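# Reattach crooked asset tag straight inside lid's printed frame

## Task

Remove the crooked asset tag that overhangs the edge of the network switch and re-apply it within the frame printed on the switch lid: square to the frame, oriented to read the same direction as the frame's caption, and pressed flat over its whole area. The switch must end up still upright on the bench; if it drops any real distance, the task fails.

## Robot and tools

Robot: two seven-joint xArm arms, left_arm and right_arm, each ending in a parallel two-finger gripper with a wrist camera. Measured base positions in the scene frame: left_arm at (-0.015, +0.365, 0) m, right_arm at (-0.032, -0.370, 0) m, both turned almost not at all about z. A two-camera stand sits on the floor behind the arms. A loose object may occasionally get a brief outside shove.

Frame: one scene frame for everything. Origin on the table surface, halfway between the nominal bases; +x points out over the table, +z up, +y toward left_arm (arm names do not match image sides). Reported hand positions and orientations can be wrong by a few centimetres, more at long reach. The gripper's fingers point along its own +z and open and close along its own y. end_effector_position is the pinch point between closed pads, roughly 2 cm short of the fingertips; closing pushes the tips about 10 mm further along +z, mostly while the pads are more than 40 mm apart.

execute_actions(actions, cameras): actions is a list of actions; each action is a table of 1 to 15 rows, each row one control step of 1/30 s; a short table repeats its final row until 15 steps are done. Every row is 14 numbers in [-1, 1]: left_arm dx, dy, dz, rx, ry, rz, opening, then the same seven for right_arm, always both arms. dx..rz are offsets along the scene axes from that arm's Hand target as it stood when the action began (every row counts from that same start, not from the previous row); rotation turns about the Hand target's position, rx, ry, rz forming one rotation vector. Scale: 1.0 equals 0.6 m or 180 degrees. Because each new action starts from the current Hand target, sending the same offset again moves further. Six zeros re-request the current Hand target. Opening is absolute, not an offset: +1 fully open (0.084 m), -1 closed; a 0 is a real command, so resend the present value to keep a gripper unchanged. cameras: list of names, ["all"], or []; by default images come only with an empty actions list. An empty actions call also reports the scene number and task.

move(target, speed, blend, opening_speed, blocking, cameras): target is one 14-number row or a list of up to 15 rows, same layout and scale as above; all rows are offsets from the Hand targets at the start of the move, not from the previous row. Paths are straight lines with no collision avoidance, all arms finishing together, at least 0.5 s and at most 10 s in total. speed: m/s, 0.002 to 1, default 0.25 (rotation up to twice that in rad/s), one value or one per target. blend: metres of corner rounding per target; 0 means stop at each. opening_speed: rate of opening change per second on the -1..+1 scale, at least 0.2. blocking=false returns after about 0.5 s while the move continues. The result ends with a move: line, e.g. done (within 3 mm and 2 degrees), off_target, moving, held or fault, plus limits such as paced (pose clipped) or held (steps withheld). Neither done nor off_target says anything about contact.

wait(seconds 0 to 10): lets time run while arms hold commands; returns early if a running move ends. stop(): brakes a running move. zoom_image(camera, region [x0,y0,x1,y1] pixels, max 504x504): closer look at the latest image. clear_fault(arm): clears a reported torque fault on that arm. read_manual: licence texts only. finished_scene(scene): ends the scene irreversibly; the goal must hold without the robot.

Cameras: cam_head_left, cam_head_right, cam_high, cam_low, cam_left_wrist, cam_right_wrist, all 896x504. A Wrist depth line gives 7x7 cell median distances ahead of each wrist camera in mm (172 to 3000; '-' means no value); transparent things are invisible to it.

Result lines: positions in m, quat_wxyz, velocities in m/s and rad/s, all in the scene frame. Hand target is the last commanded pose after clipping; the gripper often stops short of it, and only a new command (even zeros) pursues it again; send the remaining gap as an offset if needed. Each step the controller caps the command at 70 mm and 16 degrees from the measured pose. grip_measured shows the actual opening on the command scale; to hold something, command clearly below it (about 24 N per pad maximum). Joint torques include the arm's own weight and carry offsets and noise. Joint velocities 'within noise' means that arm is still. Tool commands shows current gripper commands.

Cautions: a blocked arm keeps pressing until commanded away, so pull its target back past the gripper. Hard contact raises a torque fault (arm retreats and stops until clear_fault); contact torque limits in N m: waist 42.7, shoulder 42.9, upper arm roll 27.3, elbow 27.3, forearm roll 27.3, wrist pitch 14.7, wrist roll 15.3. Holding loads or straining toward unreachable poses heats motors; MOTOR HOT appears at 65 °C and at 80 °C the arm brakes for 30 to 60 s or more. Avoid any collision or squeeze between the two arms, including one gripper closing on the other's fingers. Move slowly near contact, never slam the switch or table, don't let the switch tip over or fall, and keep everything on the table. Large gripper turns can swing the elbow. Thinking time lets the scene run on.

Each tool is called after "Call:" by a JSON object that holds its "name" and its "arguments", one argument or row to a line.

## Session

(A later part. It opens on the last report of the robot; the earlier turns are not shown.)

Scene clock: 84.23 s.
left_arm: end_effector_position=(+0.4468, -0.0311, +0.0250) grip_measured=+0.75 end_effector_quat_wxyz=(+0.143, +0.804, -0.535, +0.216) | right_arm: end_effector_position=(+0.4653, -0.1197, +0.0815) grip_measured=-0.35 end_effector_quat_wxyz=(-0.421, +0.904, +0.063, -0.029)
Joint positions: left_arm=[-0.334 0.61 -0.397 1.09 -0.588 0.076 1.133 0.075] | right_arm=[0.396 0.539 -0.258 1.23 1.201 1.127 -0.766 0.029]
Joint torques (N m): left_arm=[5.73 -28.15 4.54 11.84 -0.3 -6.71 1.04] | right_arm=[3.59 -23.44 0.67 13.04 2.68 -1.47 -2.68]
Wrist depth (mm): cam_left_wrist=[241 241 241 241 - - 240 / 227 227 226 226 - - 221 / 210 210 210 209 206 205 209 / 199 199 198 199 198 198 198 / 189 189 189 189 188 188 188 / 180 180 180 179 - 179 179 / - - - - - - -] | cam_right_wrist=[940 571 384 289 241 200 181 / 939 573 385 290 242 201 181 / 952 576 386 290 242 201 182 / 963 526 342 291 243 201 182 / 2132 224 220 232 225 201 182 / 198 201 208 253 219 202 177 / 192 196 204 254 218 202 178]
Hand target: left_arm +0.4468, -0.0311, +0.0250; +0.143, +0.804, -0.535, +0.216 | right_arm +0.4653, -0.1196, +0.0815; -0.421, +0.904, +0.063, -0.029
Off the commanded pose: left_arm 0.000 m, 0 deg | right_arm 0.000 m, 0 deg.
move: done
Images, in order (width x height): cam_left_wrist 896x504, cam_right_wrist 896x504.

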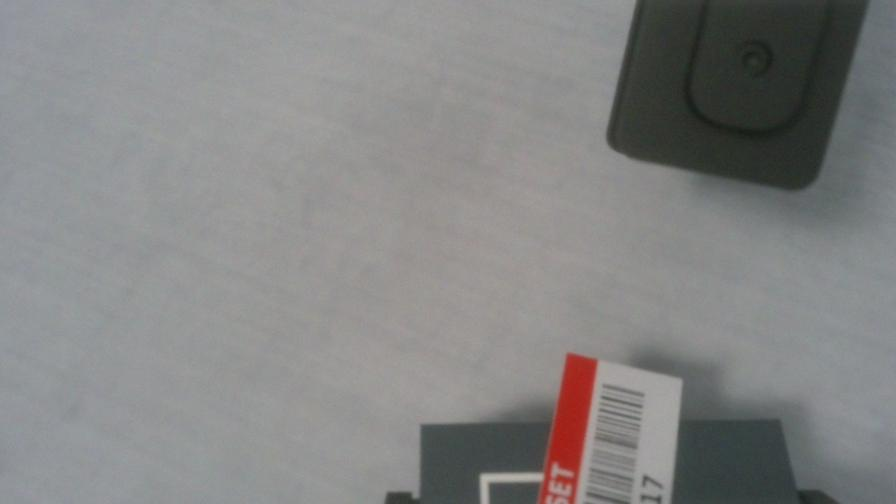

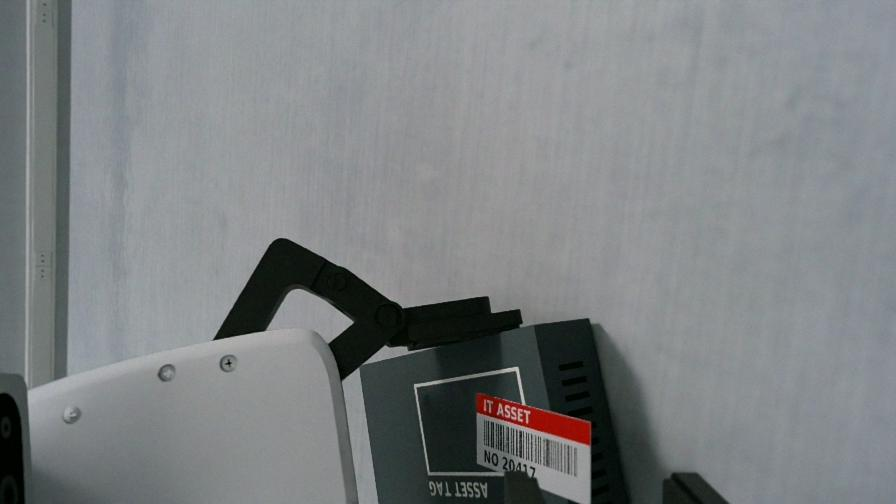

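Call:
{"name": "move", "arguments": {
  "target": [0, 0, 0, 0, 0, 0, -1.0, -0.0056, 0.0438, -0.0375, 0, 0, 0, -0.333],
  "speed": 0.1,
  "cameras": ["cam_right_wrist", "cam_left_wrist"]
}}

Scene clock: 92.57 s.
left_arm: end_effector_position=(+0.4468, -0.0311, +0.0250) grip_measured=+0.75 end_effector_quat_wxyz=(+0.143, +0.804, -0.535, +0.216) | right_arm: end_effector_position=(+0.4620, -0.0934, +0.0590) grip_measured=-0.35 end_effector_quat_wxyz=(-0.421, +0.904, +0.063, -0.029)
Joint positions: left_arm=[-0.334 0.61 -0.397 1.09 -0.588 0.076 1.133 0.075] | right_arm=[0.425 0.59 -0.226 1.243 1.254 1.074 -0.783 0.029]
Joint torques (N m): left_arm=[5.16 -27.92 4.32 11.77 -0.72 -6.46 1.07] | right_arm=[3.85 -23.56 0.84 12.48 2.73 -1.48 -2.58]
Wrist depth (mm): cam_left_wrist=[242 241 241 - - - 240 / 227 227 226 222 - - 222 / 210 210 210 210 - - 209 / 199 199 198 199 - - 198 / 189 188 189 188 - - 188 / 180 180 179 179 - - 179 / - - - - - - -] | cam_right_wrist=[813 497 334 264 210 180 - / 819 498 335 265 211 181 - / 828 502 336 266 211 181 - / 2062 504 316 267 211 181 - / - 192 190 198 196 182 - / - 174 183 214 185 182 - / - - 178 214 184 182 -]
Hand target: left_arm +0.4468, -0.0311, +0.0250; +0.143, +0.804, -0.535, +0.216 | right_arm +0.4620, -0.0934, +0.0590; -0.421, +0.904, +0.063, -0.029
Off the commanded pose: left_arm 0.000 m, 0 deg | right_arm 0.000 m, 0 deg.
move: done
Images, in order (width x height): cam_left_wrist 896x504, cam_right_wrist 896x504.

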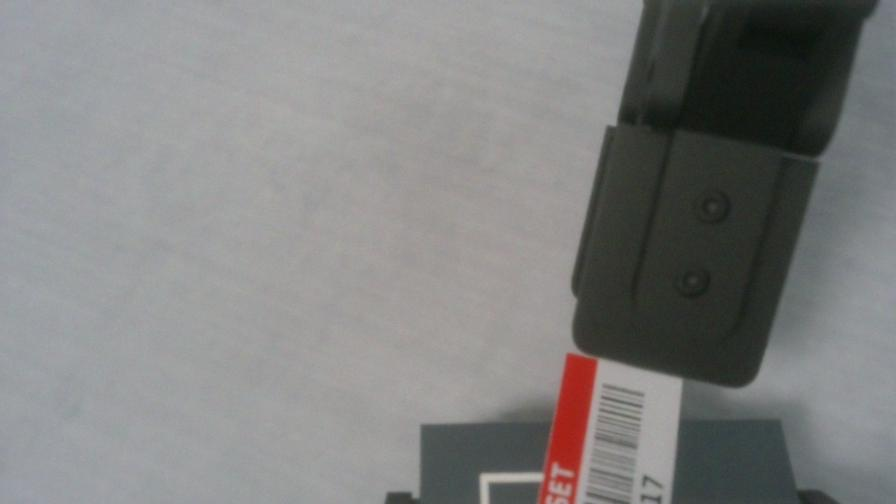

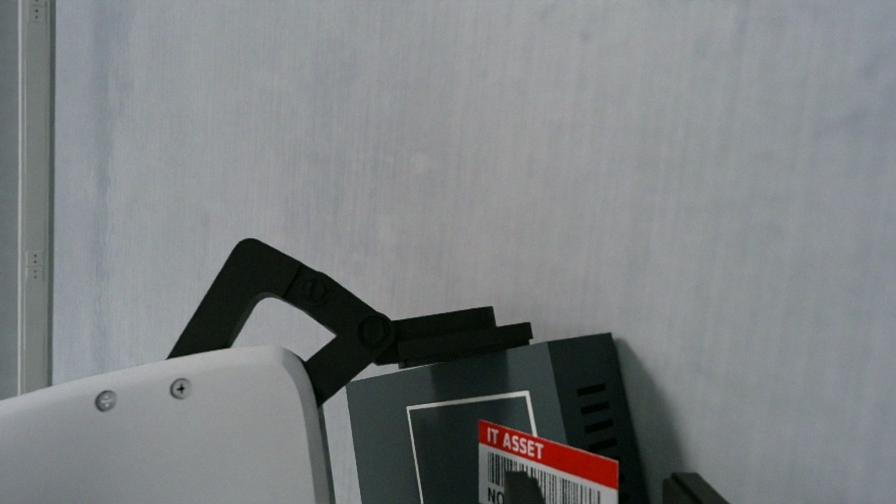

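Call:
{"name": "move", "arguments": {
  "target": [0, 0, 0, 0, 0, 0, -1.0, -0.0008, 0.0182, -0.016, 0, 0, 0, -0.333],
  "speed": 0.06,
  "cameras": ["cam_right_wrist", "cam_left_wrist"]
}}

Scene clock: 96.10 s.
left_arm: end_effector_position=(+0.4468, -0.0311, +0.0250) grip_measured=+0.75 end_effector_quat_wxyz=(+0.143, +0.804, -0.535, +0.216) | right_arm: end_effector_position=(+0.4615, -0.0825, +0.0494) grip_measured=-0.35 end_effector_quat_wxyz=(-0.421, +0.904, +0.063, -0.029)
Joint positions: left_arm=[-0.334 0.61 -0.397 1.09 -0.588 0.076 1.133 0.075] | right_arm=[0.436 0.616 -0.213 1.256 1.275 1.055 -0.789 0.029]
Joint torques (N m): left_arm=[6.07 -27.89 3.99 11.51 -1 -6.64 1.05] | right_arm=[3.73 -24.64 0.85 12.46 2.61 -1.32 -2.7]
Wrist depth (mm): cam_left_wrist=[241 241 241 - - - - / 227 227 227 - - - 222 / 210 210 210 - - - 209 / 199 199 199 199 - - 198 / 189 188 189 189 - - 188 / 180 180 179 179 - - 179 / - - - - - - -] | cam_right_wrist=[759 466 313 248 197 - - / 765 466 314 248 197 - - / 778 470 315 249 198 - - / 780 429 315 250 198 - - / 785 178 180 184 191 - - / - - - 197 177 - - / - - 234 197 - - -]
Hand target: left_arm +0.4468, -0.0311, +0.0250; +0.143, +0.804, -0.535, +0.216 | right_arm +0.4615, -0.0824, +0.0494; -0.421, +0.904, +0.063, -0.029
Off the commanded pose: left_arm 0.000 m, 0 deg | right_arm 0.000 m, 0 deg.
move: done
Images, in order (width x height): cam_left_wrist 896x504, cam_right_wrist 896x504.

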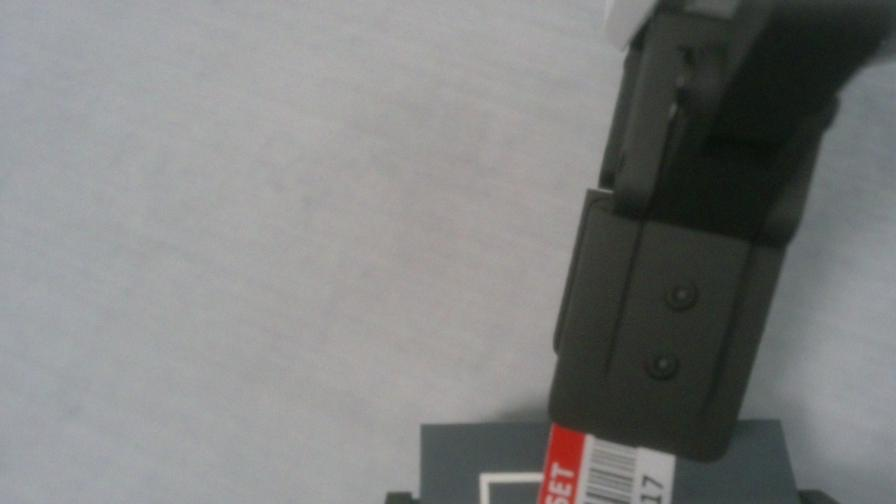

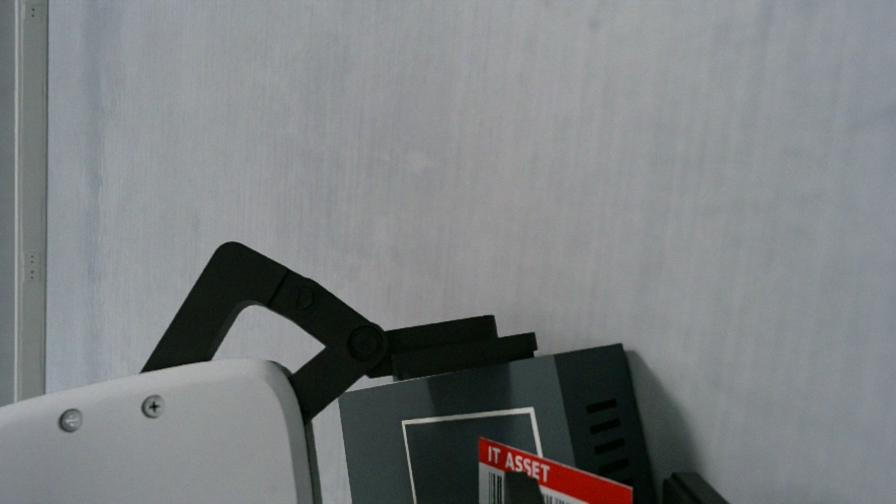

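Call:
{"name": "zoom_image", "arguments": {
  "camera": "cam_right_wrist",
  "region": [440, 400, 740, 504]
}}

Call:
{"name": "zoom_image", "arguments": {
  "camera": "cam_left_wrist",
  "region": [400, 340, 820, 504]
}}

Scaled by 1.680 from the camera's 896x504 image, which has a finer 1280x720 frame.

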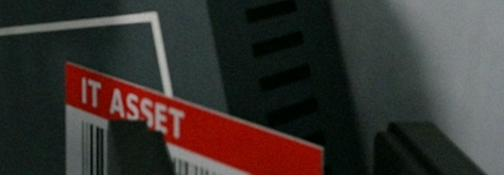

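Scaled by 1.200 from the camera's 896x504 image, which has a finer 1280x720 frame.

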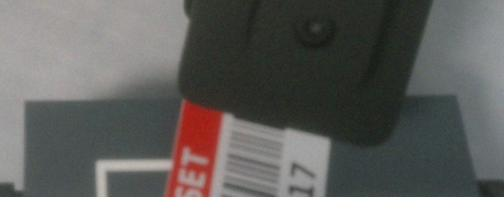

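Call:
{"name": "move", "arguments": {
  "target": [0, 0, 0, 0, 0, 0, -1.0, 0, 0, 0, 0, 0, 0, -1.0],
  "opening_speed": 0.4,
  "cameras": ["cam_right_wrist", "cam_left_wrist"]
}}

Scene clock: 100.83 s.
left_arm: end_effector_position=(+0.4468, -0.0311, +0.0250) grip_measured=+0.75 end_effector_quat_wxyz=(+0.143, +0.804, -0.535, +0.216) | right_arm: end_effector_position=(+0.4615, -0.0825, +0.0493) grip_measured=-1.00 end_effector_quat_wxyz=(-0.421, +0.904, +0.063, -0.029)
Joint positions: left_arm=[-0.334 0.61 -0.397 1.09 -0.588 0.076 1.133 0.075] | right_arm=[0.436 0.616 -0.213 1.256 1.275 1.054 -0.789 0]
Joint torques (N m): left_arm=[6.91 -27.35 3.95 11.54 -1.15 -6.68 1.03] | right_arm=[2.27 -26.09 2.43 11.9 1.48 1.51 -2.65]
Wrist depth (mm): cam_left_wrist=[241 241 241 - - - - / 227 227 226 222 - - 221 / 210 210 210 210 - - 209 / 199 199 198 198 - 198 198 / 189 189 188 188 - 188 188 / 179 180 179 179 - 179 179 / - - - - - - -] | cam_right_wrist=[756 462 312 247 197 - - / 764 466 313 248 197 - - / 775 469 314 249 197 - - / 774 427 315 249 198 - - / 786 178 180 227 191 - - / - - 233 196 177 - - / - - 234 197 - - -]
Hand target: left_arm +0.4468, -0.0311, +0.0250; +0.143, +0.804, -0.535, +0.216 | right_arm +0.4615, -0.0824, +0.0494; -0.421, +0.904, +0.063, -0.029
Off the commanded pose: left_arm 0.000 m, 0 deg | right_arm 0.000 m, 0 deg.
move: done
Images, in order (width x height): cam_left_wrist 896x504, cam_right_wrist 896x504.

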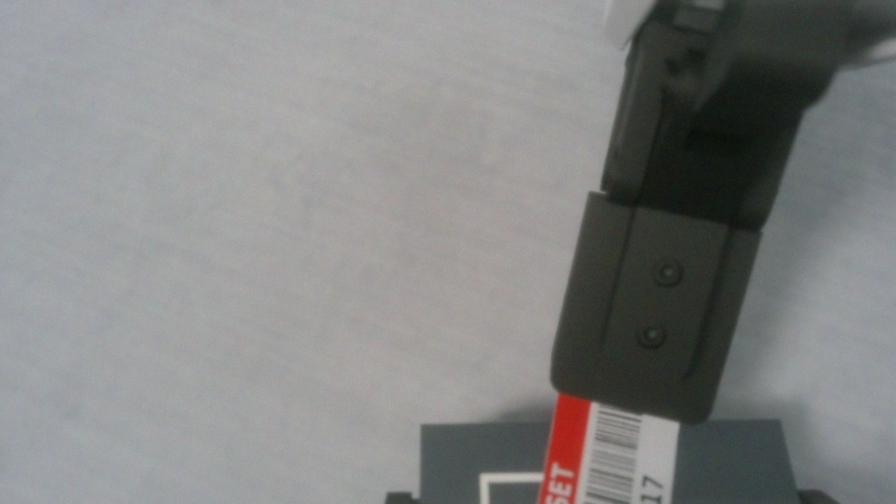

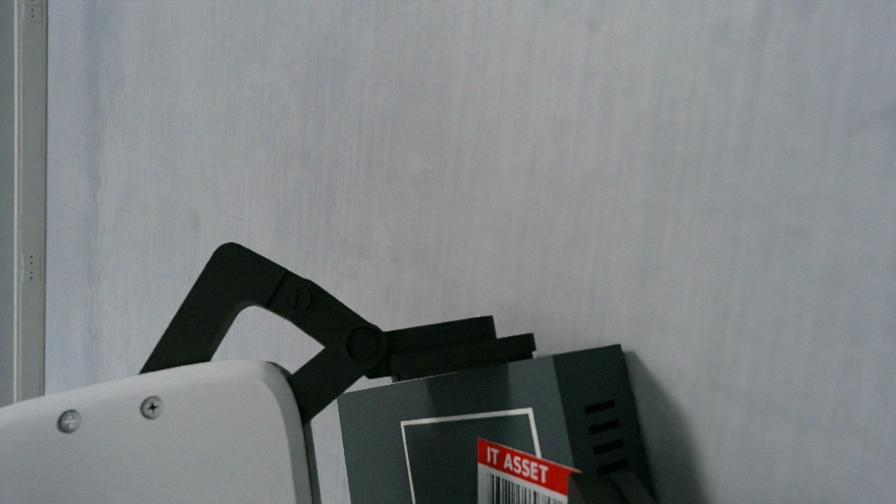

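Call:
{"name": "zoom_image", "arguments": {
  "camera": "cam_right_wrist",
  "region": [440, 400, 740, 504]
}}

Call:
{"name": "zoom_image", "arguments": {
  "camera": "cam_left_wrist",
  "region": [400, 340, 820, 504]
}}

Scaled by 1.680 from the camera's 896x504 image, which has a finer 1280x720 frame.

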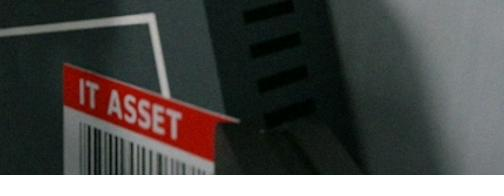

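Scaled by 1.200 from the camera's 896x504 image, which has a finer 1280x720 frame.

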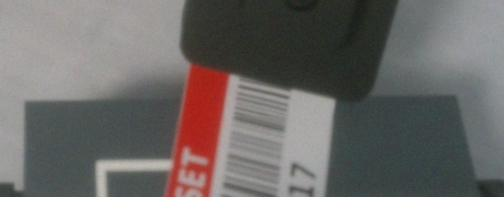

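Call:
{"name": "move", "arguments": {
  "target": [0, 0, 0, 0, 0, 0, -1.0, -0.0007, 0.005, 0.0133, 0, 0, 0, -1.0],
  "speed": 0.04,
  "cameras": ["cam_left_wrist"]
}}

Call:
{"name": "move", "arguments": {
  "target": [0, 0, 0, 0, 0, 0, -1.0, -0.001, 0.0075, 0.02, 0, 0, 0, -1.0],
  "speed": 0.04,
  "cameras": ["cam_left_wrist"]
}}

Scene clock: 103.57 s.
left_arm: end_effector_position=(+0.4470, -0.0310, +0.0251) grip_measured=+0.75 end_effector_quat_wxyz=(+0.143, +0.804, -0.535, +0.216) | right_arm: end_effector_position=(+0.4611, -0.0794, +0.0576) grip_measured=-1.00 end_effector_quat_wxyz=(-0.421, +0.904, +0.063, -0.029)
Joint positions: left_arm=[-0.334 0.61 -0.397 1.09 -0.588 0.076 1.133 0.075] | right_arm=[0.442 0.598 -0.214 1.252 1.268 1.055 -0.772 0]
Joint torques (N m): left_arm=[4.01 -21.44 -0.36 8.78 -0.85 -1.62 0.7] | right_arm=[3.53 -38.23 -3.9 11.27 -1.05 0.84 2.6]
Wrist depth (mm): cam_left_wrist=[243 243 242 - - - - / 228 228 228 223 - - 226 / 211 211 211 210 - - 210 / 200 199 199 199 - - 199 / 190 189 189 189 - - 189 / 181 180 180 180 - - 180 / - - - - - - -] | cam_right_wrist=[799 490 329 261 207 184 - / 806 491 330 261 208 178 - / 814 496 331 262 208 178 - / 2044 497 312 263 208 179 - / - 180 181 184 200 179 - / - - - 209 174 179 - / - - - 210 180 174 -]
Hand target: left_arm +0.4468, -0.0311, +0.0250; +0.143, +0.804, -0.535, +0.216 | right_arm +0.4611, -0.0794, +0.0573; -0.421, +0.904, +0.063, -0.029
Off the commanded pose: left_arm 0.000 m, 0 deg | right_arm 0.000 m, 0 deg.
move: done
Images, in order (width x height): cam_left_wrist 896x504.

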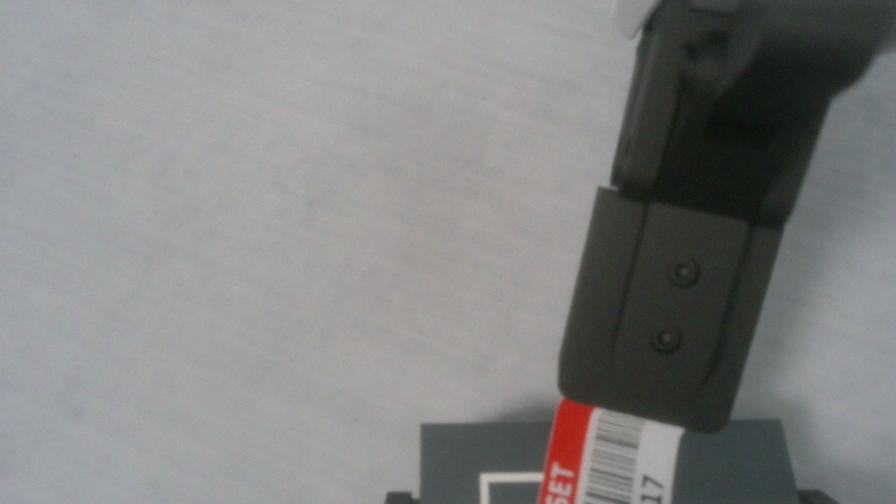

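Scene clock: 104.37 s.
left_arm: end_effector_position=(+0.4468, -0.0311, +0.0250) grip_measured=+0.75 end_effector_quat_wxyz=(+0.143, +0.804, -0.535, +0.216) | right_arm: end_effector_position=(+0.4605, -0.0749, +0.0693) grip_measured=-1.00 end_effector_quat_wxyz=(-0.421, +0.904, +0.063, -0.029)
Joint positions: left_arm=[-0.334 0.61 -0.397 1.09 -0.588 0.076 1.133 0.075] | right_arm=[0.452 0.573 -0.216 1.248 1.257 1.056 -0.746 0]
Joint torques (N m): left_arm=[-1.94 -19.16 -2.14 7.94 -0.44 -0.01 0.07] | right_arm=[2.62 -41.46 -5.94 9.05 -1.32 1.27 2.54]
Wrist depth (mm): cam_left_wrist=[242 242 241 - - - 240 / 227 227 227 - - - 221 / 210 210 210 - - - 209 / 199 199 199 199 - - 198 / 189 189 189 189 - - 188 / 180 180 180 180 - - 179 / - - - - - - -] | cam_right_wrist=[869 527 356 282 223 186 - / 869 530 356 283 224 186 - / 879 534 359 283 225 186 - / 890 488 317 284 225 187 - / - 540 184 187 208 185 - / - - - 219 191 181 - / - - - 232 191 178 -]
Hand target: left_arm +0.4468, -0.0311, +0.0250; +0.143, +0.804, -0.535, +0.216 | right_arm +0.4605, -0.0749, +0.0693; -0.421, +0.904, +0.063, -0.029
Off the commanded pose: left_arm 0.000 m, 0 deg | right_arm 0.000 m, 0 deg.
move: done
Images, in order (width x height): cam_left_wrist 896x504.

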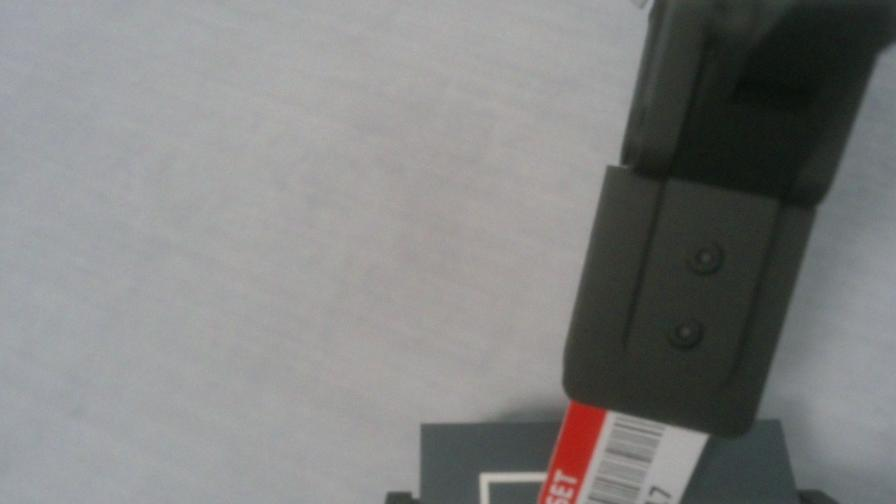

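Call:
{"name": "move", "arguments": {
  "target": [0, 0, 0, 0, 0, 0, -1.0, -0.0013, 0.0092, 0.025, 0, 0, 0, -1.0],
  "speed": 0.04,
  "cameras": ["cam_left_wrist"]
}}

Call:
{"name": "move", "arguments": {
  "target": [0, 0, 0, 0, 0, 0, -1.0, 0, 0, 0.0417, 0, 0, 0, -1.0],
  "speed": 0.06,
  "cameras": ["cam_left_wrist", "cam_right_wrist"]
}}

Scene clock: 106.17 s.
left_arm: end_effector_position=(+0.4468, -0.0311, +0.0250) grip_measured=+0.75 end_effector_quat_wxyz=(+0.143, +0.804, -0.536, +0.216) | right_arm: end_effector_position=(+0.4597, -0.0694, +0.0843) grip_measured=-1.00 end_effector_quat_wxyz=(-0.421, +0.904, +0.063, -0.029)
Joint positions: left_arm=[-0.334 0.61 -0.397 1.09 -0.588 0.076 1.133 0.075] | right_arm=[0.463 0.543 -0.218 1.245 1.242 1.058 -0.713 0]
Joint torques (N m): left_arm=[-0.56 -19.31 -1.67 8.22 -0.84 -0.02 -0.68] | right_arm=[2.24 -41.32 -6.13 9.47 -1.35 1.03 2.66]
Wrist depth (mm): cam_left_wrist=[242 242 242 - - - 240 / 227 227 222 - - - 225 / 210 210 210 - - - 209 / 199 199 199 - - - 198 / 189 189 189 - - - 188 / 180 180 180 - - - 179 / - - - - - - -] | cam_right_wrist=[1985 578 389 293 244 203 178 / 1991 578 390 294 245 203 179 / 1996 582 391 295 246 204 179 / 2038 588 368 295 246 204 179 / 2080 - 188 189 194 197 180 / - - - 183 204 181 180 / - - - 234 196 181 180]
Hand target: left_arm +0.4468, -0.0311, +0.0250; +0.143, +0.804, -0.535, +0.216 | right_arm +0.4597, -0.0694, +0.0843; -0.421, +0.904, +0.063, -0.029
Off the commanded pose: left_arm 0.000 m, 0 deg | right_arm 0.000 m, 0 deg.
move: done
Images, in order (width x height): cam_left_wrist 896x504.

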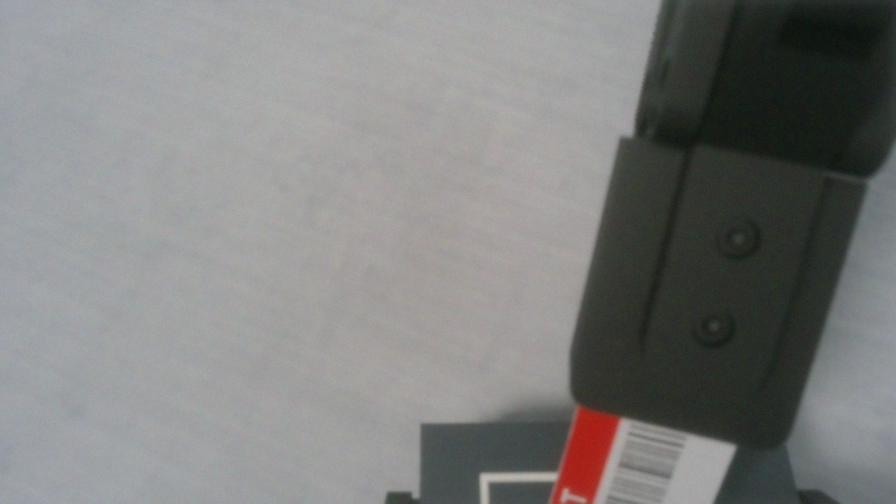

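Scene clock: 107.00 s.
left_arm: end_effector_position=(+0.4468, -0.0311, +0.0250) grip_measured=+0.75 end_effector_quat_wxyz=(+0.143, +0.804, -0.535, +0.216) | right_arm: end_effector_position=(+0.4597, -0.0694, +0.1093) grip_measured=-1.00 end_effector_quat_wxyz=(-0.421, +0.904, +0.063, -0.029)
Joint positions: left_arm=[-0.334 0.61 -0.397 1.09 -0.588 0.076 1.133 0.075] | right_arm=[0.47 0.491 -0.228 1.239 1.21 1.075 -0.665 0]
Joint torques (N m): left_arm=[2.2 -20.34 -1.19 8.28 -1.36 -0.04 -0.52] | right_arm=[3.8 -37.75 -4.48 8.96 -1.19 1.14 2.74]
Wrist depth (mm): cam_left_wrist=[242 242 - - - - - / 227 227 - - - - - / 210 210 - - - - 209 / 199 199 - - - - 198 / 189 189 189 - - - 188 / 180 180 177 - - - 176 / - - - - - - -] | cam_right_wrist=[2002 657 444 334 278 231 198 / 2002 659 445 335 280 232 198 / 2038 666 446 336 280 232 198 / 2074 669 479 306 281 233 199 / 2087 673 422 204 208 213 199 / 190 178 181 186 239 198 199 / 179 174 175 181 230 198 194]
Hand target: left_arm +0.4468, -0.0311, +0.0250; +0.143, +0.804, -0.535, +0.216 | right_arm +0.4597, -0.0694, +0.1094; -0.421, +0.904, +0.063, -0.029
Off the commanded pose: left_arm 0.000 m, 0 deg | right_arm 0.000 m, 0 deg.
move: done
Images, in order (width x height): cam_left_wrist 896x504, cam_right_wrist 896x504.

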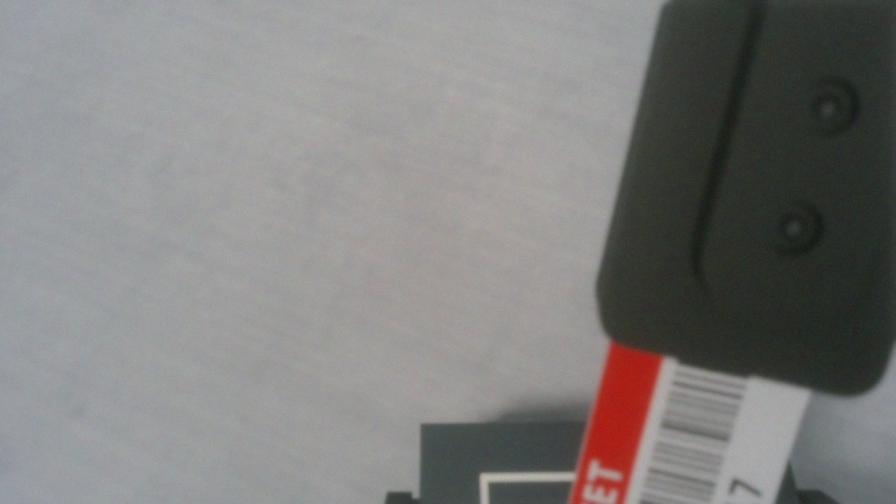

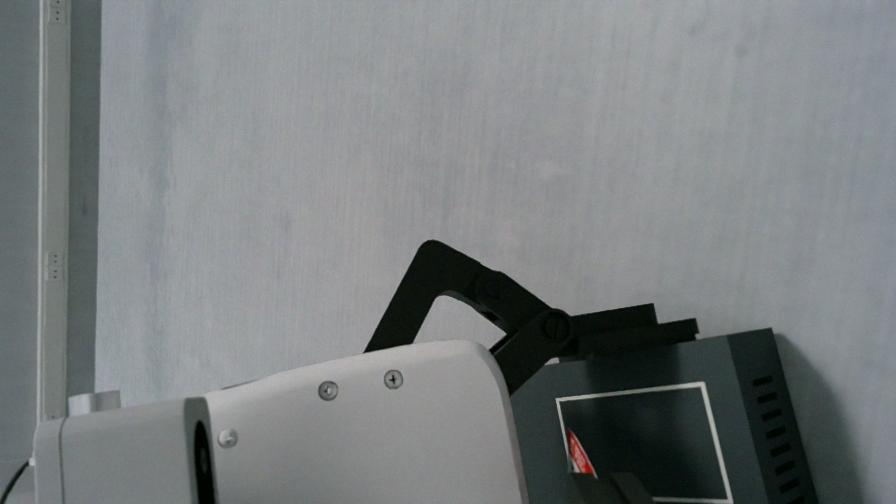

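Call:
{"name": "move", "arguments": {
  "target": [
    [0, 0, 0, 0, 0, 0, 1.0, 0.014, -0.101, 0.0857, 0, 0, 0, -1.0],
    [0, 0, 0, 0, 0, 0, 1.0, -0.0328, -0.3177, 0.1843, 0, 0, 0, -1.0]
  ],
  "speed": 0.2,
  "blend": 0.02,
  "opening_speed": 1.2,
  "cameras": ["cam_left_wrist", "cam_right_wrist"]
}}

Scene clock: 112.07 s.
left_arm: end_effector_position=(+0.4468, -0.0311, +0.0250) grip_measured=+1.00 end_effector_quat_wxyz=(+0.143, +0.804, -0.535, +0.216) | right_arm: end_effector_position=(+0.4400, -0.2600, +0.2199) grip_measured=-1.00 end_effector_quat_wxyz=(-0.421, +0.904, +0.063, -0.029)
Joint positions: left_arm=[-0.334 0.61 -0.397 1.09 -0.588 0.076 1.133 0.084] | right_arm=[0.251 0.225 -0.432 1.19 0.916 1.445 -0.668 0]
Joint torques (N m): left_arm=[-2.96 -26.9 -4.28 12.64 -0.54 -3.01 -0.28] | right_arm=[-3.76 -31.86 -3.89 14.21 -0.58 1.36 -2.62]
Wrist depth (mm): cam_left_wrist=[241 242 241 241 240 240 240 / 227 227 226 226 226 226 225 / 210 210 209 209 209 209 209 / 199 198 198 198 198 198 198 / 189 188 188 188 188 188 188 / 180 179 179 179 179 179 179 / - - - - - - -] | cam_right_wrist=[2235 941 691 518 416 347 306 / 2235 941 694 521 416 347 306 / 2249 946 696 497 417 348 307 / 2286 804 389 428 407 349 307 / 350 360 380 399 403 349 308 / 353 399 656 398 420 350 308 / 336 814 703 525 405 350 309]
Hand target: left_arm +0.4468, -0.0311, +0.0250; +0.143, +0.804, -0.535, +0.216 | right_arm +0.4400, -0.2600, +0.2199; -0.421, +0.904, +0.063, -0.029
Off the commanded pose: left_arm 0.000 m, 0 deg | right_arm 0.000 m, 0 deg.
move: done; blend cut to 0 m at target 1
Images, in order (width x height): cam_left_wrist 896x504, cam_right_wrist 896x504.

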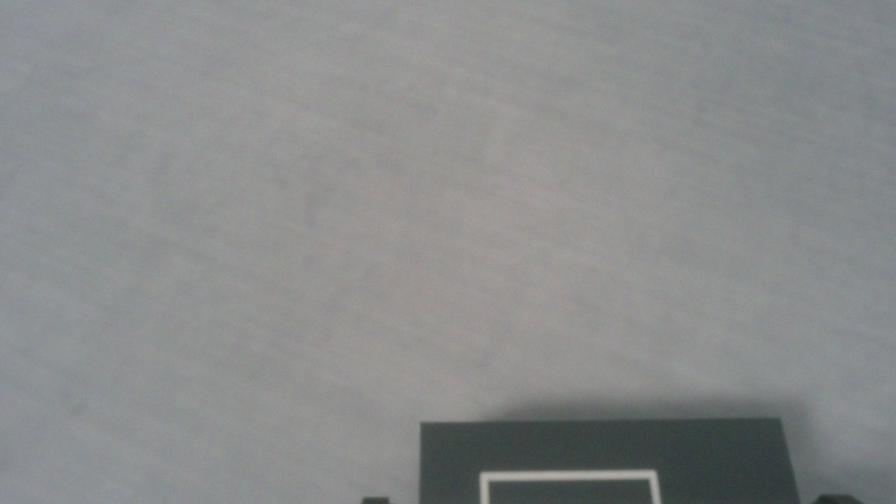

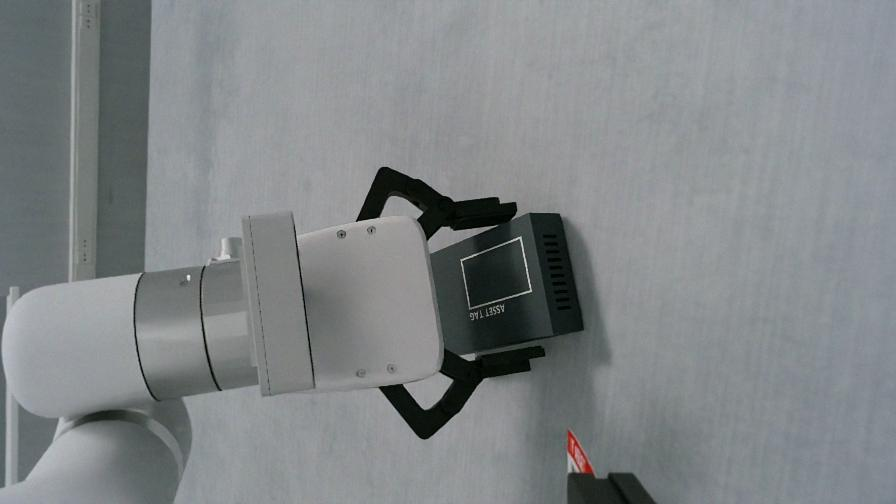

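Call:
{"name": "move", "arguments": {
  "target": [
    [0, 0, 0.0833, 0, 0, 0, 1.0, 0, 0, 0, 0, 0, 0, -1.0],
    [-0.015, 0.0358, 0.0833, 0.1537, 0.0643, 0, 1.0, 0, 0, 0, 0, 0, 0, -1.0]
  ],
  "speed": 0.25,
  "blend": 0.02,
  "cameras": ["cam_left_wrist", "cam_right_wrist"]
}}

Scene clock: 119.43 s.
left_arm: end_effector_position=(+0.4378, -0.0096, +0.0750) grip_measured=+1.00 end_effector_quat_wxyz=(-0.001, +0.832, -0.554, +0.000) | right_arm: end_effector_position=(+0.4400, -0.2600, +0.2199) grip_measured=-1.00 end_effector_quat_wxyz=(-0.421, +0.904, +0.063, -0.029)
Joint positions: left_arm=[-0.734 0.557 0.057 1.426 -0.038 0.87 0.508 0.084] | right_arm=[0.251 0.225 -0.432 1.19 0.916 1.445 -0.668 0]
Joint torques (N m): left_arm=[-3.2 -25.48 1.26 15.16 1.57 -0.29 -0.95] | right_arm=[-3.55 -31.66 -4.08 14.06 -0.71 0.53 -2.66]
Wrist depth (mm): cam_left_wrist=[206 206 206 206 206 206 206 / 207 207 207 207 206 207 206 / 207 207 207 207 207 207 207 / 208 207 207 207 207 207 207 / 208 208 208 176 176 207 208 / 208 208 208 177 177 208 208 / 208 209 208 177 177 208 208] | cam_right_wrist=[2192 934 689 519 416 348 306 / 2249 939 692 520 417 348 307 / 2228 1042 395 522 418 348 307 / 267 310 347 471 409 349 308 / 258 287 338 477 408 350 308 / 274 309 343 499 420 350 308 / 2372 965 657 525 404 351 309]
Hand target: left_arm +0.4378, -0.0096, +0.0750; -0.001, +0.832, -0.554, +0.000 | right_arm +0.4400, -0.2600, +0.2199; -0.421, +0.904, +0.063, -0.029
Off the commanded pose: left_arm 0.000 m, 0 deg | right_arm 0.000 m, 0 deg.
move: done
Images, in order (width x height): cam_left_wrist 896x504, cam_right_wrist 896x504.

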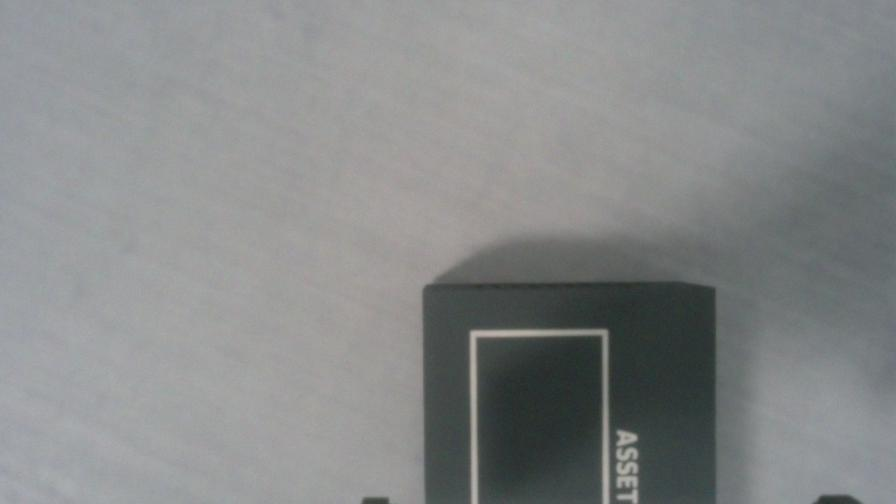

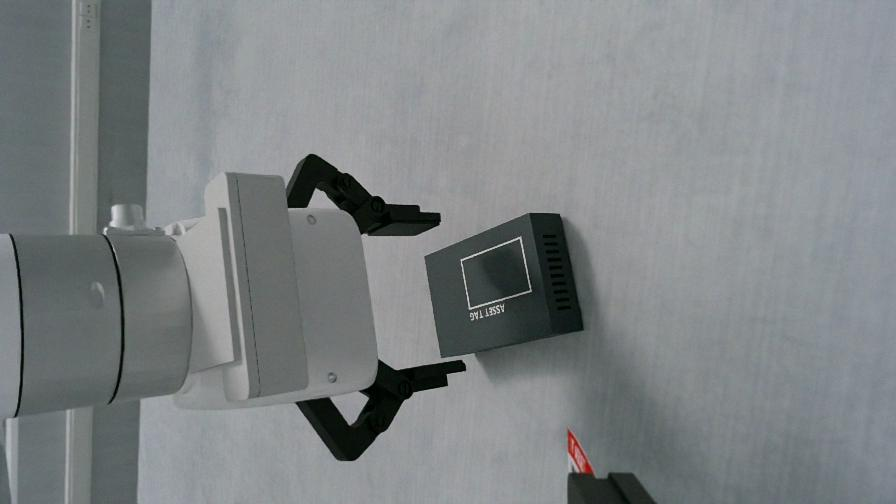

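Call:
{"name": "move", "arguments": {
  "target": [0, 0, -0.0917, 0, 0, 0, 1.0, 0, 0, 0, 0, 0, 0, -1.0],
  "speed": 0.15
}}

Call:
{"name": "move", "arguments": {
  "target": [0, 0, 0, 0, 0, 0, 0.0, 0, 0, 0, 0, 0, 0, -1.0],
  "opening_speed": 0.6,
  "cameras": ["cam_left_wrist"]
}}

Scene clock: 122.53 s.
left_arm: end_effector_position=(+0.4378, -0.0096, +0.0200) grip_measured=+1.00 end_effector_quat_wxyz=(-0.001, +0.832, -0.554, +0.000) | right_arm: end_effector_position=(+0.4400, -0.2600, +0.2199) grip_measured=-1.00 end_effector_quat_wxyz=(-0.421, +0.904, +0.063, -0.029)
Joint positions: left_arm=[-0.731 0.654 0.052 1.409 -0.045 0.755 0.513 0.084] | right_arm=[0.251 0.225 -0.432 1.19 0.916 1.445 -0.668 0]
Joint torques (N m): left_arm=[3 -25.89 -1.1 14.79 -1.79 -3.38 1.06] | right_arm=[-3.51 -31.43 -4.04 14.09 -0.66 0.19 -2.57]
Wrist depth (mm): cam_left_wrist=[- - - - - - - / - - - - - - - / - - - - - - - / - - - - - - - / - - - - - - - / - - - - - - - / - - - - - - -] | cam_right_wrist=[2228 932 687 520 415 347 307 / 2271 939 692 520 417 347 307 / 2271 948 696 475 418 347 307 / 273 298 346 428 408 348 307 / 258 288 336 388 408 349 308 / 277 884 658 400 420 349 308 / 287 961 702 526 404 350 309]
Hand target: left_arm +0.4378, -0.0096, +0.0199; -0.001, +0.832, -0.554, +0.000 | right_arm +0.4400, -0.2600, +0.2199; -0.421, +0.904, +0.063, -0.029
Off the commanded pose: left_arm 0.000 m, 0 deg | right_arm 0.000 m, 0 deg.
move: done

Scene clock: 124.40 s.
left_arm: end_effector_position=(+0.4378, -0.0096, +0.0199) grip_measured=+0.75 end_effector_quat_wxyz=(-0.001, +0.832, -0.554, +0.000) | right_arm: end_effector_position=(+0.4400, -0.2600, +0.2199) grip_measured=-1.00 end_effector_quat_wxyz=(-0.421, +0.904, +0.063, -0.029)
Joint positions: left_arm=[-0.731 0.654 0.052 1.409 -0.045 0.755 0.513 0.075] | right_arm=[0.251 0.225 -0.432 1.19 0.916 1.445 -0.668 0]
Joint torques (N m): left_arm=[-6.1 -26.5 -3.22 9.3 0.21 0.31 0.44] | right_arm=[-3.37 -31.24 -4.12 13.95 -0.66 -0.12 -2.62]
Wrist depth (mm): cam_left_wrist=[- - - - - - - / - - - - - - - / - - - - - - - / - - - - - - - / - - - - - - - / - - - - - - - / - - - - - - -] | cam_right_wrist=[2192 939 691 518 417 347 306 / 2220 940 690 522 417 347 307 / 2294 946 691 497 418 348 307 / 273 298 346 428 408 348 308 / 258 288 336 391 407 349 308 / 278 879 659 408 420 350 308 / 287 959 705 527 405 350 308]
Hand target: left_arm +0.4378, -0.0096, +0.0199; -0.001, +0.832, -0.554, +0.000 | right_arm +0.4400, -0.2600, +0.2199; -0.421, +0.904, +0.063, -0.029
Off the commanded pose: left_arm 0.000 m, 0 deg | right_arm 0.000 m, 0 deg.
move: done
Images, in order (width x height): cam_left_wrist 896x504.

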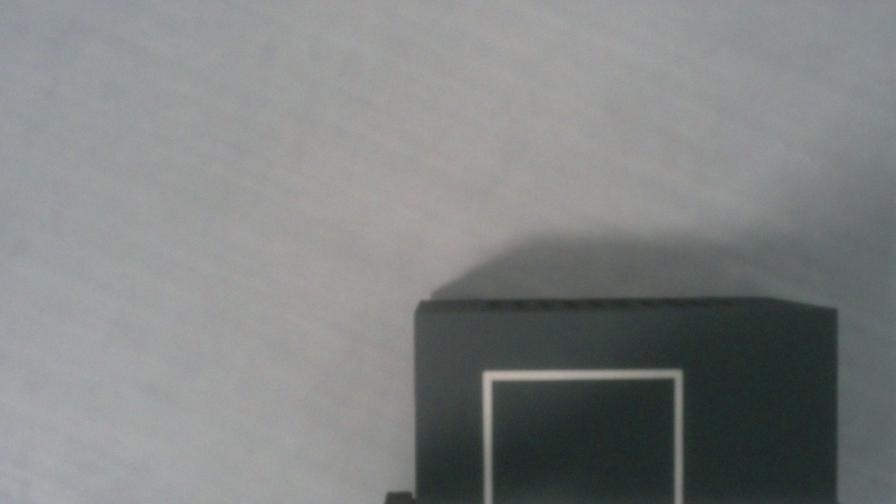

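Call:
{"name": "move", "arguments": {
  "target": [
    [0, 0, 0.0083, 0, 0, 0, -0.5, 0, 0, 0, 0, 0, 0, -1.0],
    [0, 0, 0.0083, 0, 0, 0.9406, -0.5, 0, 0, 0, 0, 0, 0, -1.0]
  ],
  "speed": [0.05, 0.35],
  "cameras": ["cam_left_wrist", "cam_right_wrist"]
}}

Scene clock: 131.33 s.
left_arm: end_effector_position=(+0.4378, -0.0096, +0.0249) grip_measured=+0.75 end_effector_quat_wxyz=(+0.000, +0.630, +0.777, -0.001) | right_arm: end_effector_position=(+0.4400, -0.2600, +0.2199) grip_measured=-1.00 end_effector_quat_wxyz=(-0.421, +0.904, +0.063, -0.029)
Joint positions: left_arm=[-1.2 0.758 0.615 1.436 -0.553 0.859 -2.128 0.075] | right_arm=[0.251 0.225 -0.432 1.19 0.916 1.445 -0.668 0]
Joint torques (N m): left_arm=[-3.71 -25.56 7.52 14.63 -1.9 -0.44 -0.89] | right_arm=[-2.82 -30.96 -3.85 13.91 -0.49 -0.25 -2.65]
Wrist depth (mm): cam_left_wrist=[- - - - - - - / - - - - - - - / - - - - - - - / - - - - - - - / - - - - - - - / - - - - - - - / - - - - - - -] | cam_right_wrist=[2220 935 689 519 417 347 306 / 2242 944 691 522 417 348 307 / 2264 946 693 497 418 348 307 / 273 301 340 387 403 349 308 / 257 287 334 385 403 349 308 / 277 813 658 409 420 350 308 / 276 958 705 527 404 350 309]
Hand target: left_arm +0.4378, -0.0096, +0.0249; +0.000, +0.630, +0.777, +0.000 | right_arm +0.4400, -0.2600, +0.2199; -0.421, +0.904, +0.063, -0.029
Off the commanded pose: left_arm 0.000 m, 0 deg | right_arm 0.000 m, 0 deg.
move: done
Images, in order (width x height): cam_left_wrist 896x504, cam_right_wrist 896x504.

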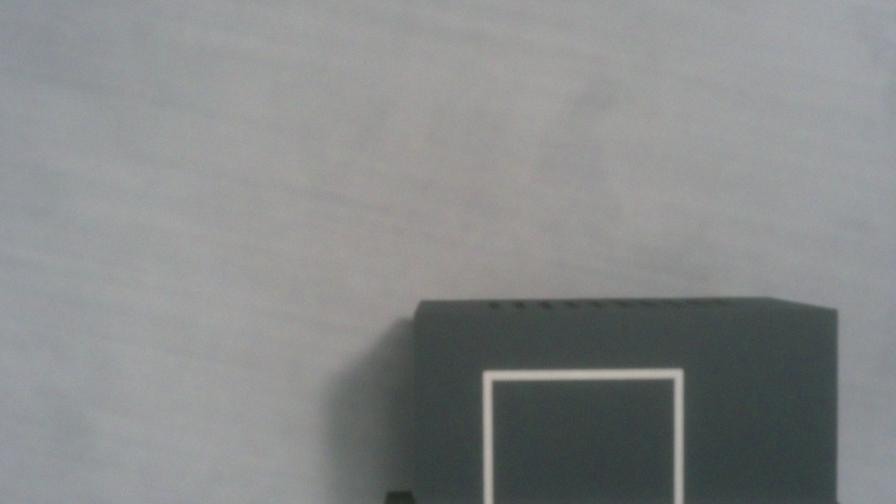

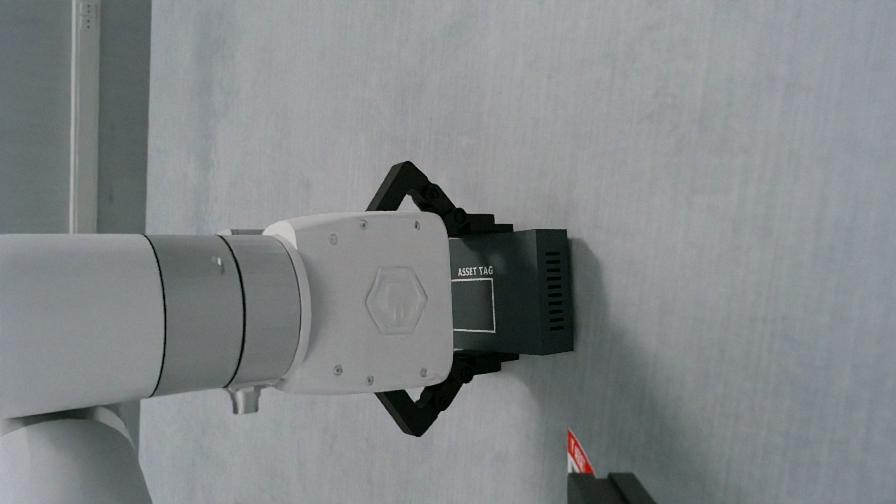

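Call:
{"name": "move", "arguments": {
  "target": [
    [0, 0, -0.0083, 0, 0, 0, -0.5, 0, 0, 0, 0, 0, 0, -1.0],
    [0, 0, -0.0083, 0, 0, 0, 1.0, 0, 0, 0, 0, 0, 0, -1.0],
    [0, 0, 0.0917, 0, 0, 0, 1.0, 0, 0, 0, 0, 0, 0, -1.0]
  ],
  "speed": [0.03, 0.1, 0.15],
  "opening_speed": 1.0,
  "cameras": ["cam_left_wrist"]
}}

Scene clock: 142.57 s.
left_arm: end_effector_position=(+0.4378, -0.0096, +0.0799) grip_measured=+1.00 end_effector_quat_wxyz=(+0.000, +0.630, +0.777, +0.000) | right_arm: end_effector_position=(+0.4400, -0.2600, +0.2199) grip_measured=-1.00 end_effector_quat_wxyz=(-0.421, +0.904, +0.063, -0.029)
Joint positions: left_arm=[-1.232 0.664 0.667 1.451 -0.486 0.959 -2.168 0.084] | right_arm=[0.251 0.225 -0.432 1.19 0.916 1.445 -0.668 0]
Joint torques (N m): left_arm=[-3.32 -34.2 6.49 14.24 1.67 -0.04 -1.15] | right_arm=[-2.71 -30.4 -3.57 14 -0.58 -0.26 -2.63]
Wrist depth (mm): cam_left_wrist=[211 211 211 211 211 210 210 / 211 211 212 211 211 211 211 / 212 212 212 212 211 211 211 / 212 212 212 212 212 212 212 / 213 213 212 181 181 212 212 / 213 213 213 181 181 213 212 / 213 214 213 182 182 213 213] | cam_right_wrist=[2192 936 687 519 416 347 306 / 2220 944 696 520 418 347 307 / 2279 949 372 520 418 348 307 / 269 304 336 499 403 348 307 / 257 296 335 499 403 350 308 / 274 303 345 501 420 350 309 / 2414 962 659 526 405 349 309]
Hand target: left_arm +0.4378, -0.0096, +0.0799; +0.000, +0.630, +0.777, +0.000 | right_arm +0.4400, -0.2600, +0.2199; -0.421, +0.904, +0.063, -0.029
Off the commanded pose: left_arm 0.000 m, 0 deg | right_arm 0.000 m, 0 deg.
move: done
Images, in order (width x height): cam_left_wrist 896x504.

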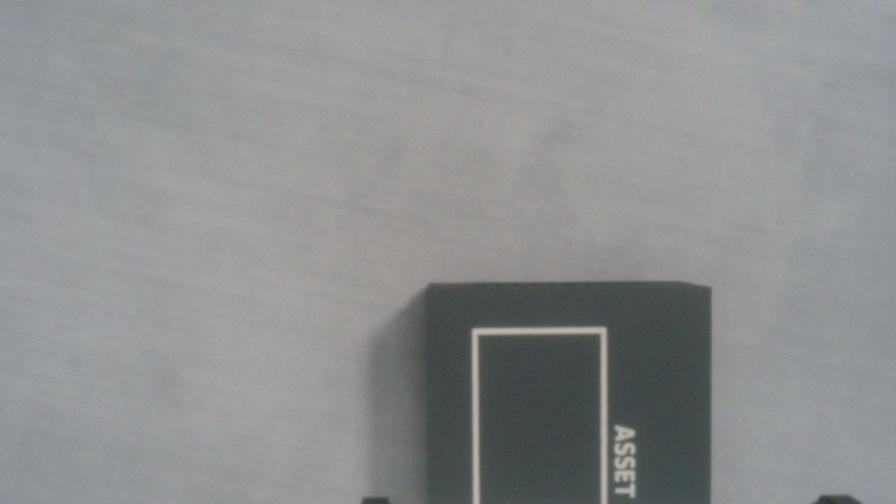

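Call:
{"name": "move", "arguments": {
  "target": [
    [-0.0064, 0.0301, 0.0085, 0.0269, -0.1267, -0.4830, 1.0, 0, 0, 0, 0, 0, 0, -1.0],
    [-0.0128, 0.0602, 0.0085, 0.0537, -0.2534, -0.9659, 1.0, 0, 0, 0, 0, 0, 0, -1.0]
  ],
  "speed": 0.5,
  "blend": 0.02,
  "cameras": ["cam_left_wrist", "cam_right_wrist"]
}}

Scene clock: 147.53 s.
left_arm: end_effector_position=(+0.4301, +0.0265, +0.0850) grip_measured=+1.00 end_effector_quat_wxyz=(+0.163, +0.750, -0.608, +0.201) | right_arm: end_effector_position=(+0.4400, -0.2600, +0.2199) grip_measured=-1.00 end_effector_quat_wxyz=(-0.421, +0.904, +0.063, -0.029)
Joint positions: left_arm=[0.081 0.408 -0.684 0.936 -0.478 0.281 1.278 0.084] | right_arm=[0.251 0.225 -0.432 1.19 0.916 1.445 -0.668 0]
Joint torques (N m): left_arm=[2.63 -15.69 -5.08 9.97 -1.55 -3.44 1.02] | right_arm=[-2.44 -29.92 -3.27 13.97 -0.57 -0.26 -2.52]
Wrist depth (mm): cam_left_wrist=[326 325 326 325 324 324 324 / 306 306 305 305 305 305 304 / 283 283 283 282 281 282 282 / 268 268 267 267 267 267 266 / 255 254 254 220 220 254 254 / 242 242 242 209 209 238 241 / 227 227 227 200 197 223 227] | cam_right_wrist=[2213 943 689 519 415 347 307 / 2242 939 691 520 416 347 307 / 2264 1040 653 522 417 349 307 / 397 395 425 496 402 349 307 / 371 392 617 499 403 350 308 / 445 877 420 524 420 350 308 / 2405 965 703 526 405 350 309]
Hand target: left_arm +0.4301, +0.0265, +0.0850; +0.163, +0.750, -0.608, +0.202 | right_arm +0.4400, -0.2600, +0.2199; -0.421, +0.904, +0.063, -0.029
Off the commanded pose: left_arm 0.000 m, 0 deg | right_arm 0.000 m, 0 deg.
move: done
Images, in order (width x height): cam_left_wrist 896x504, cam_right_wrist 896x504.

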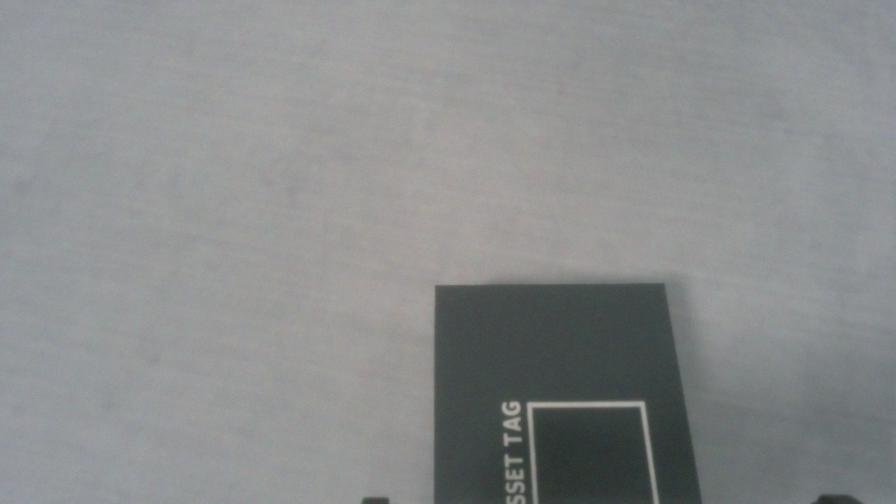

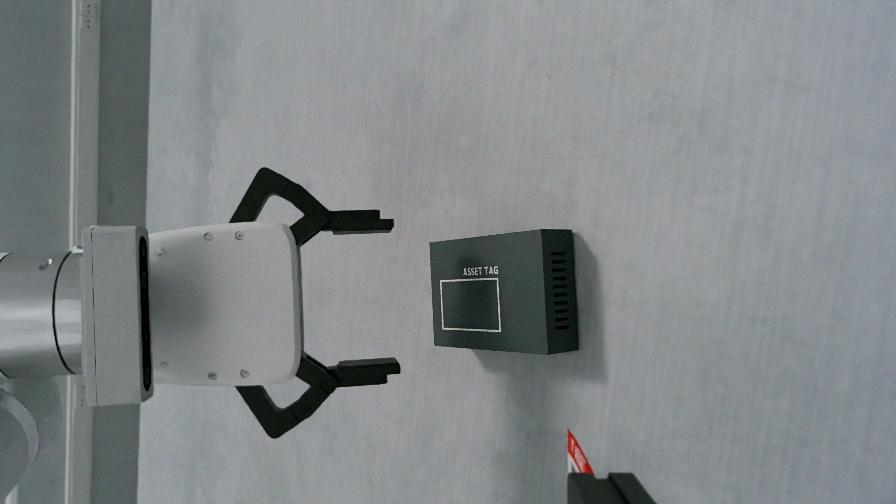

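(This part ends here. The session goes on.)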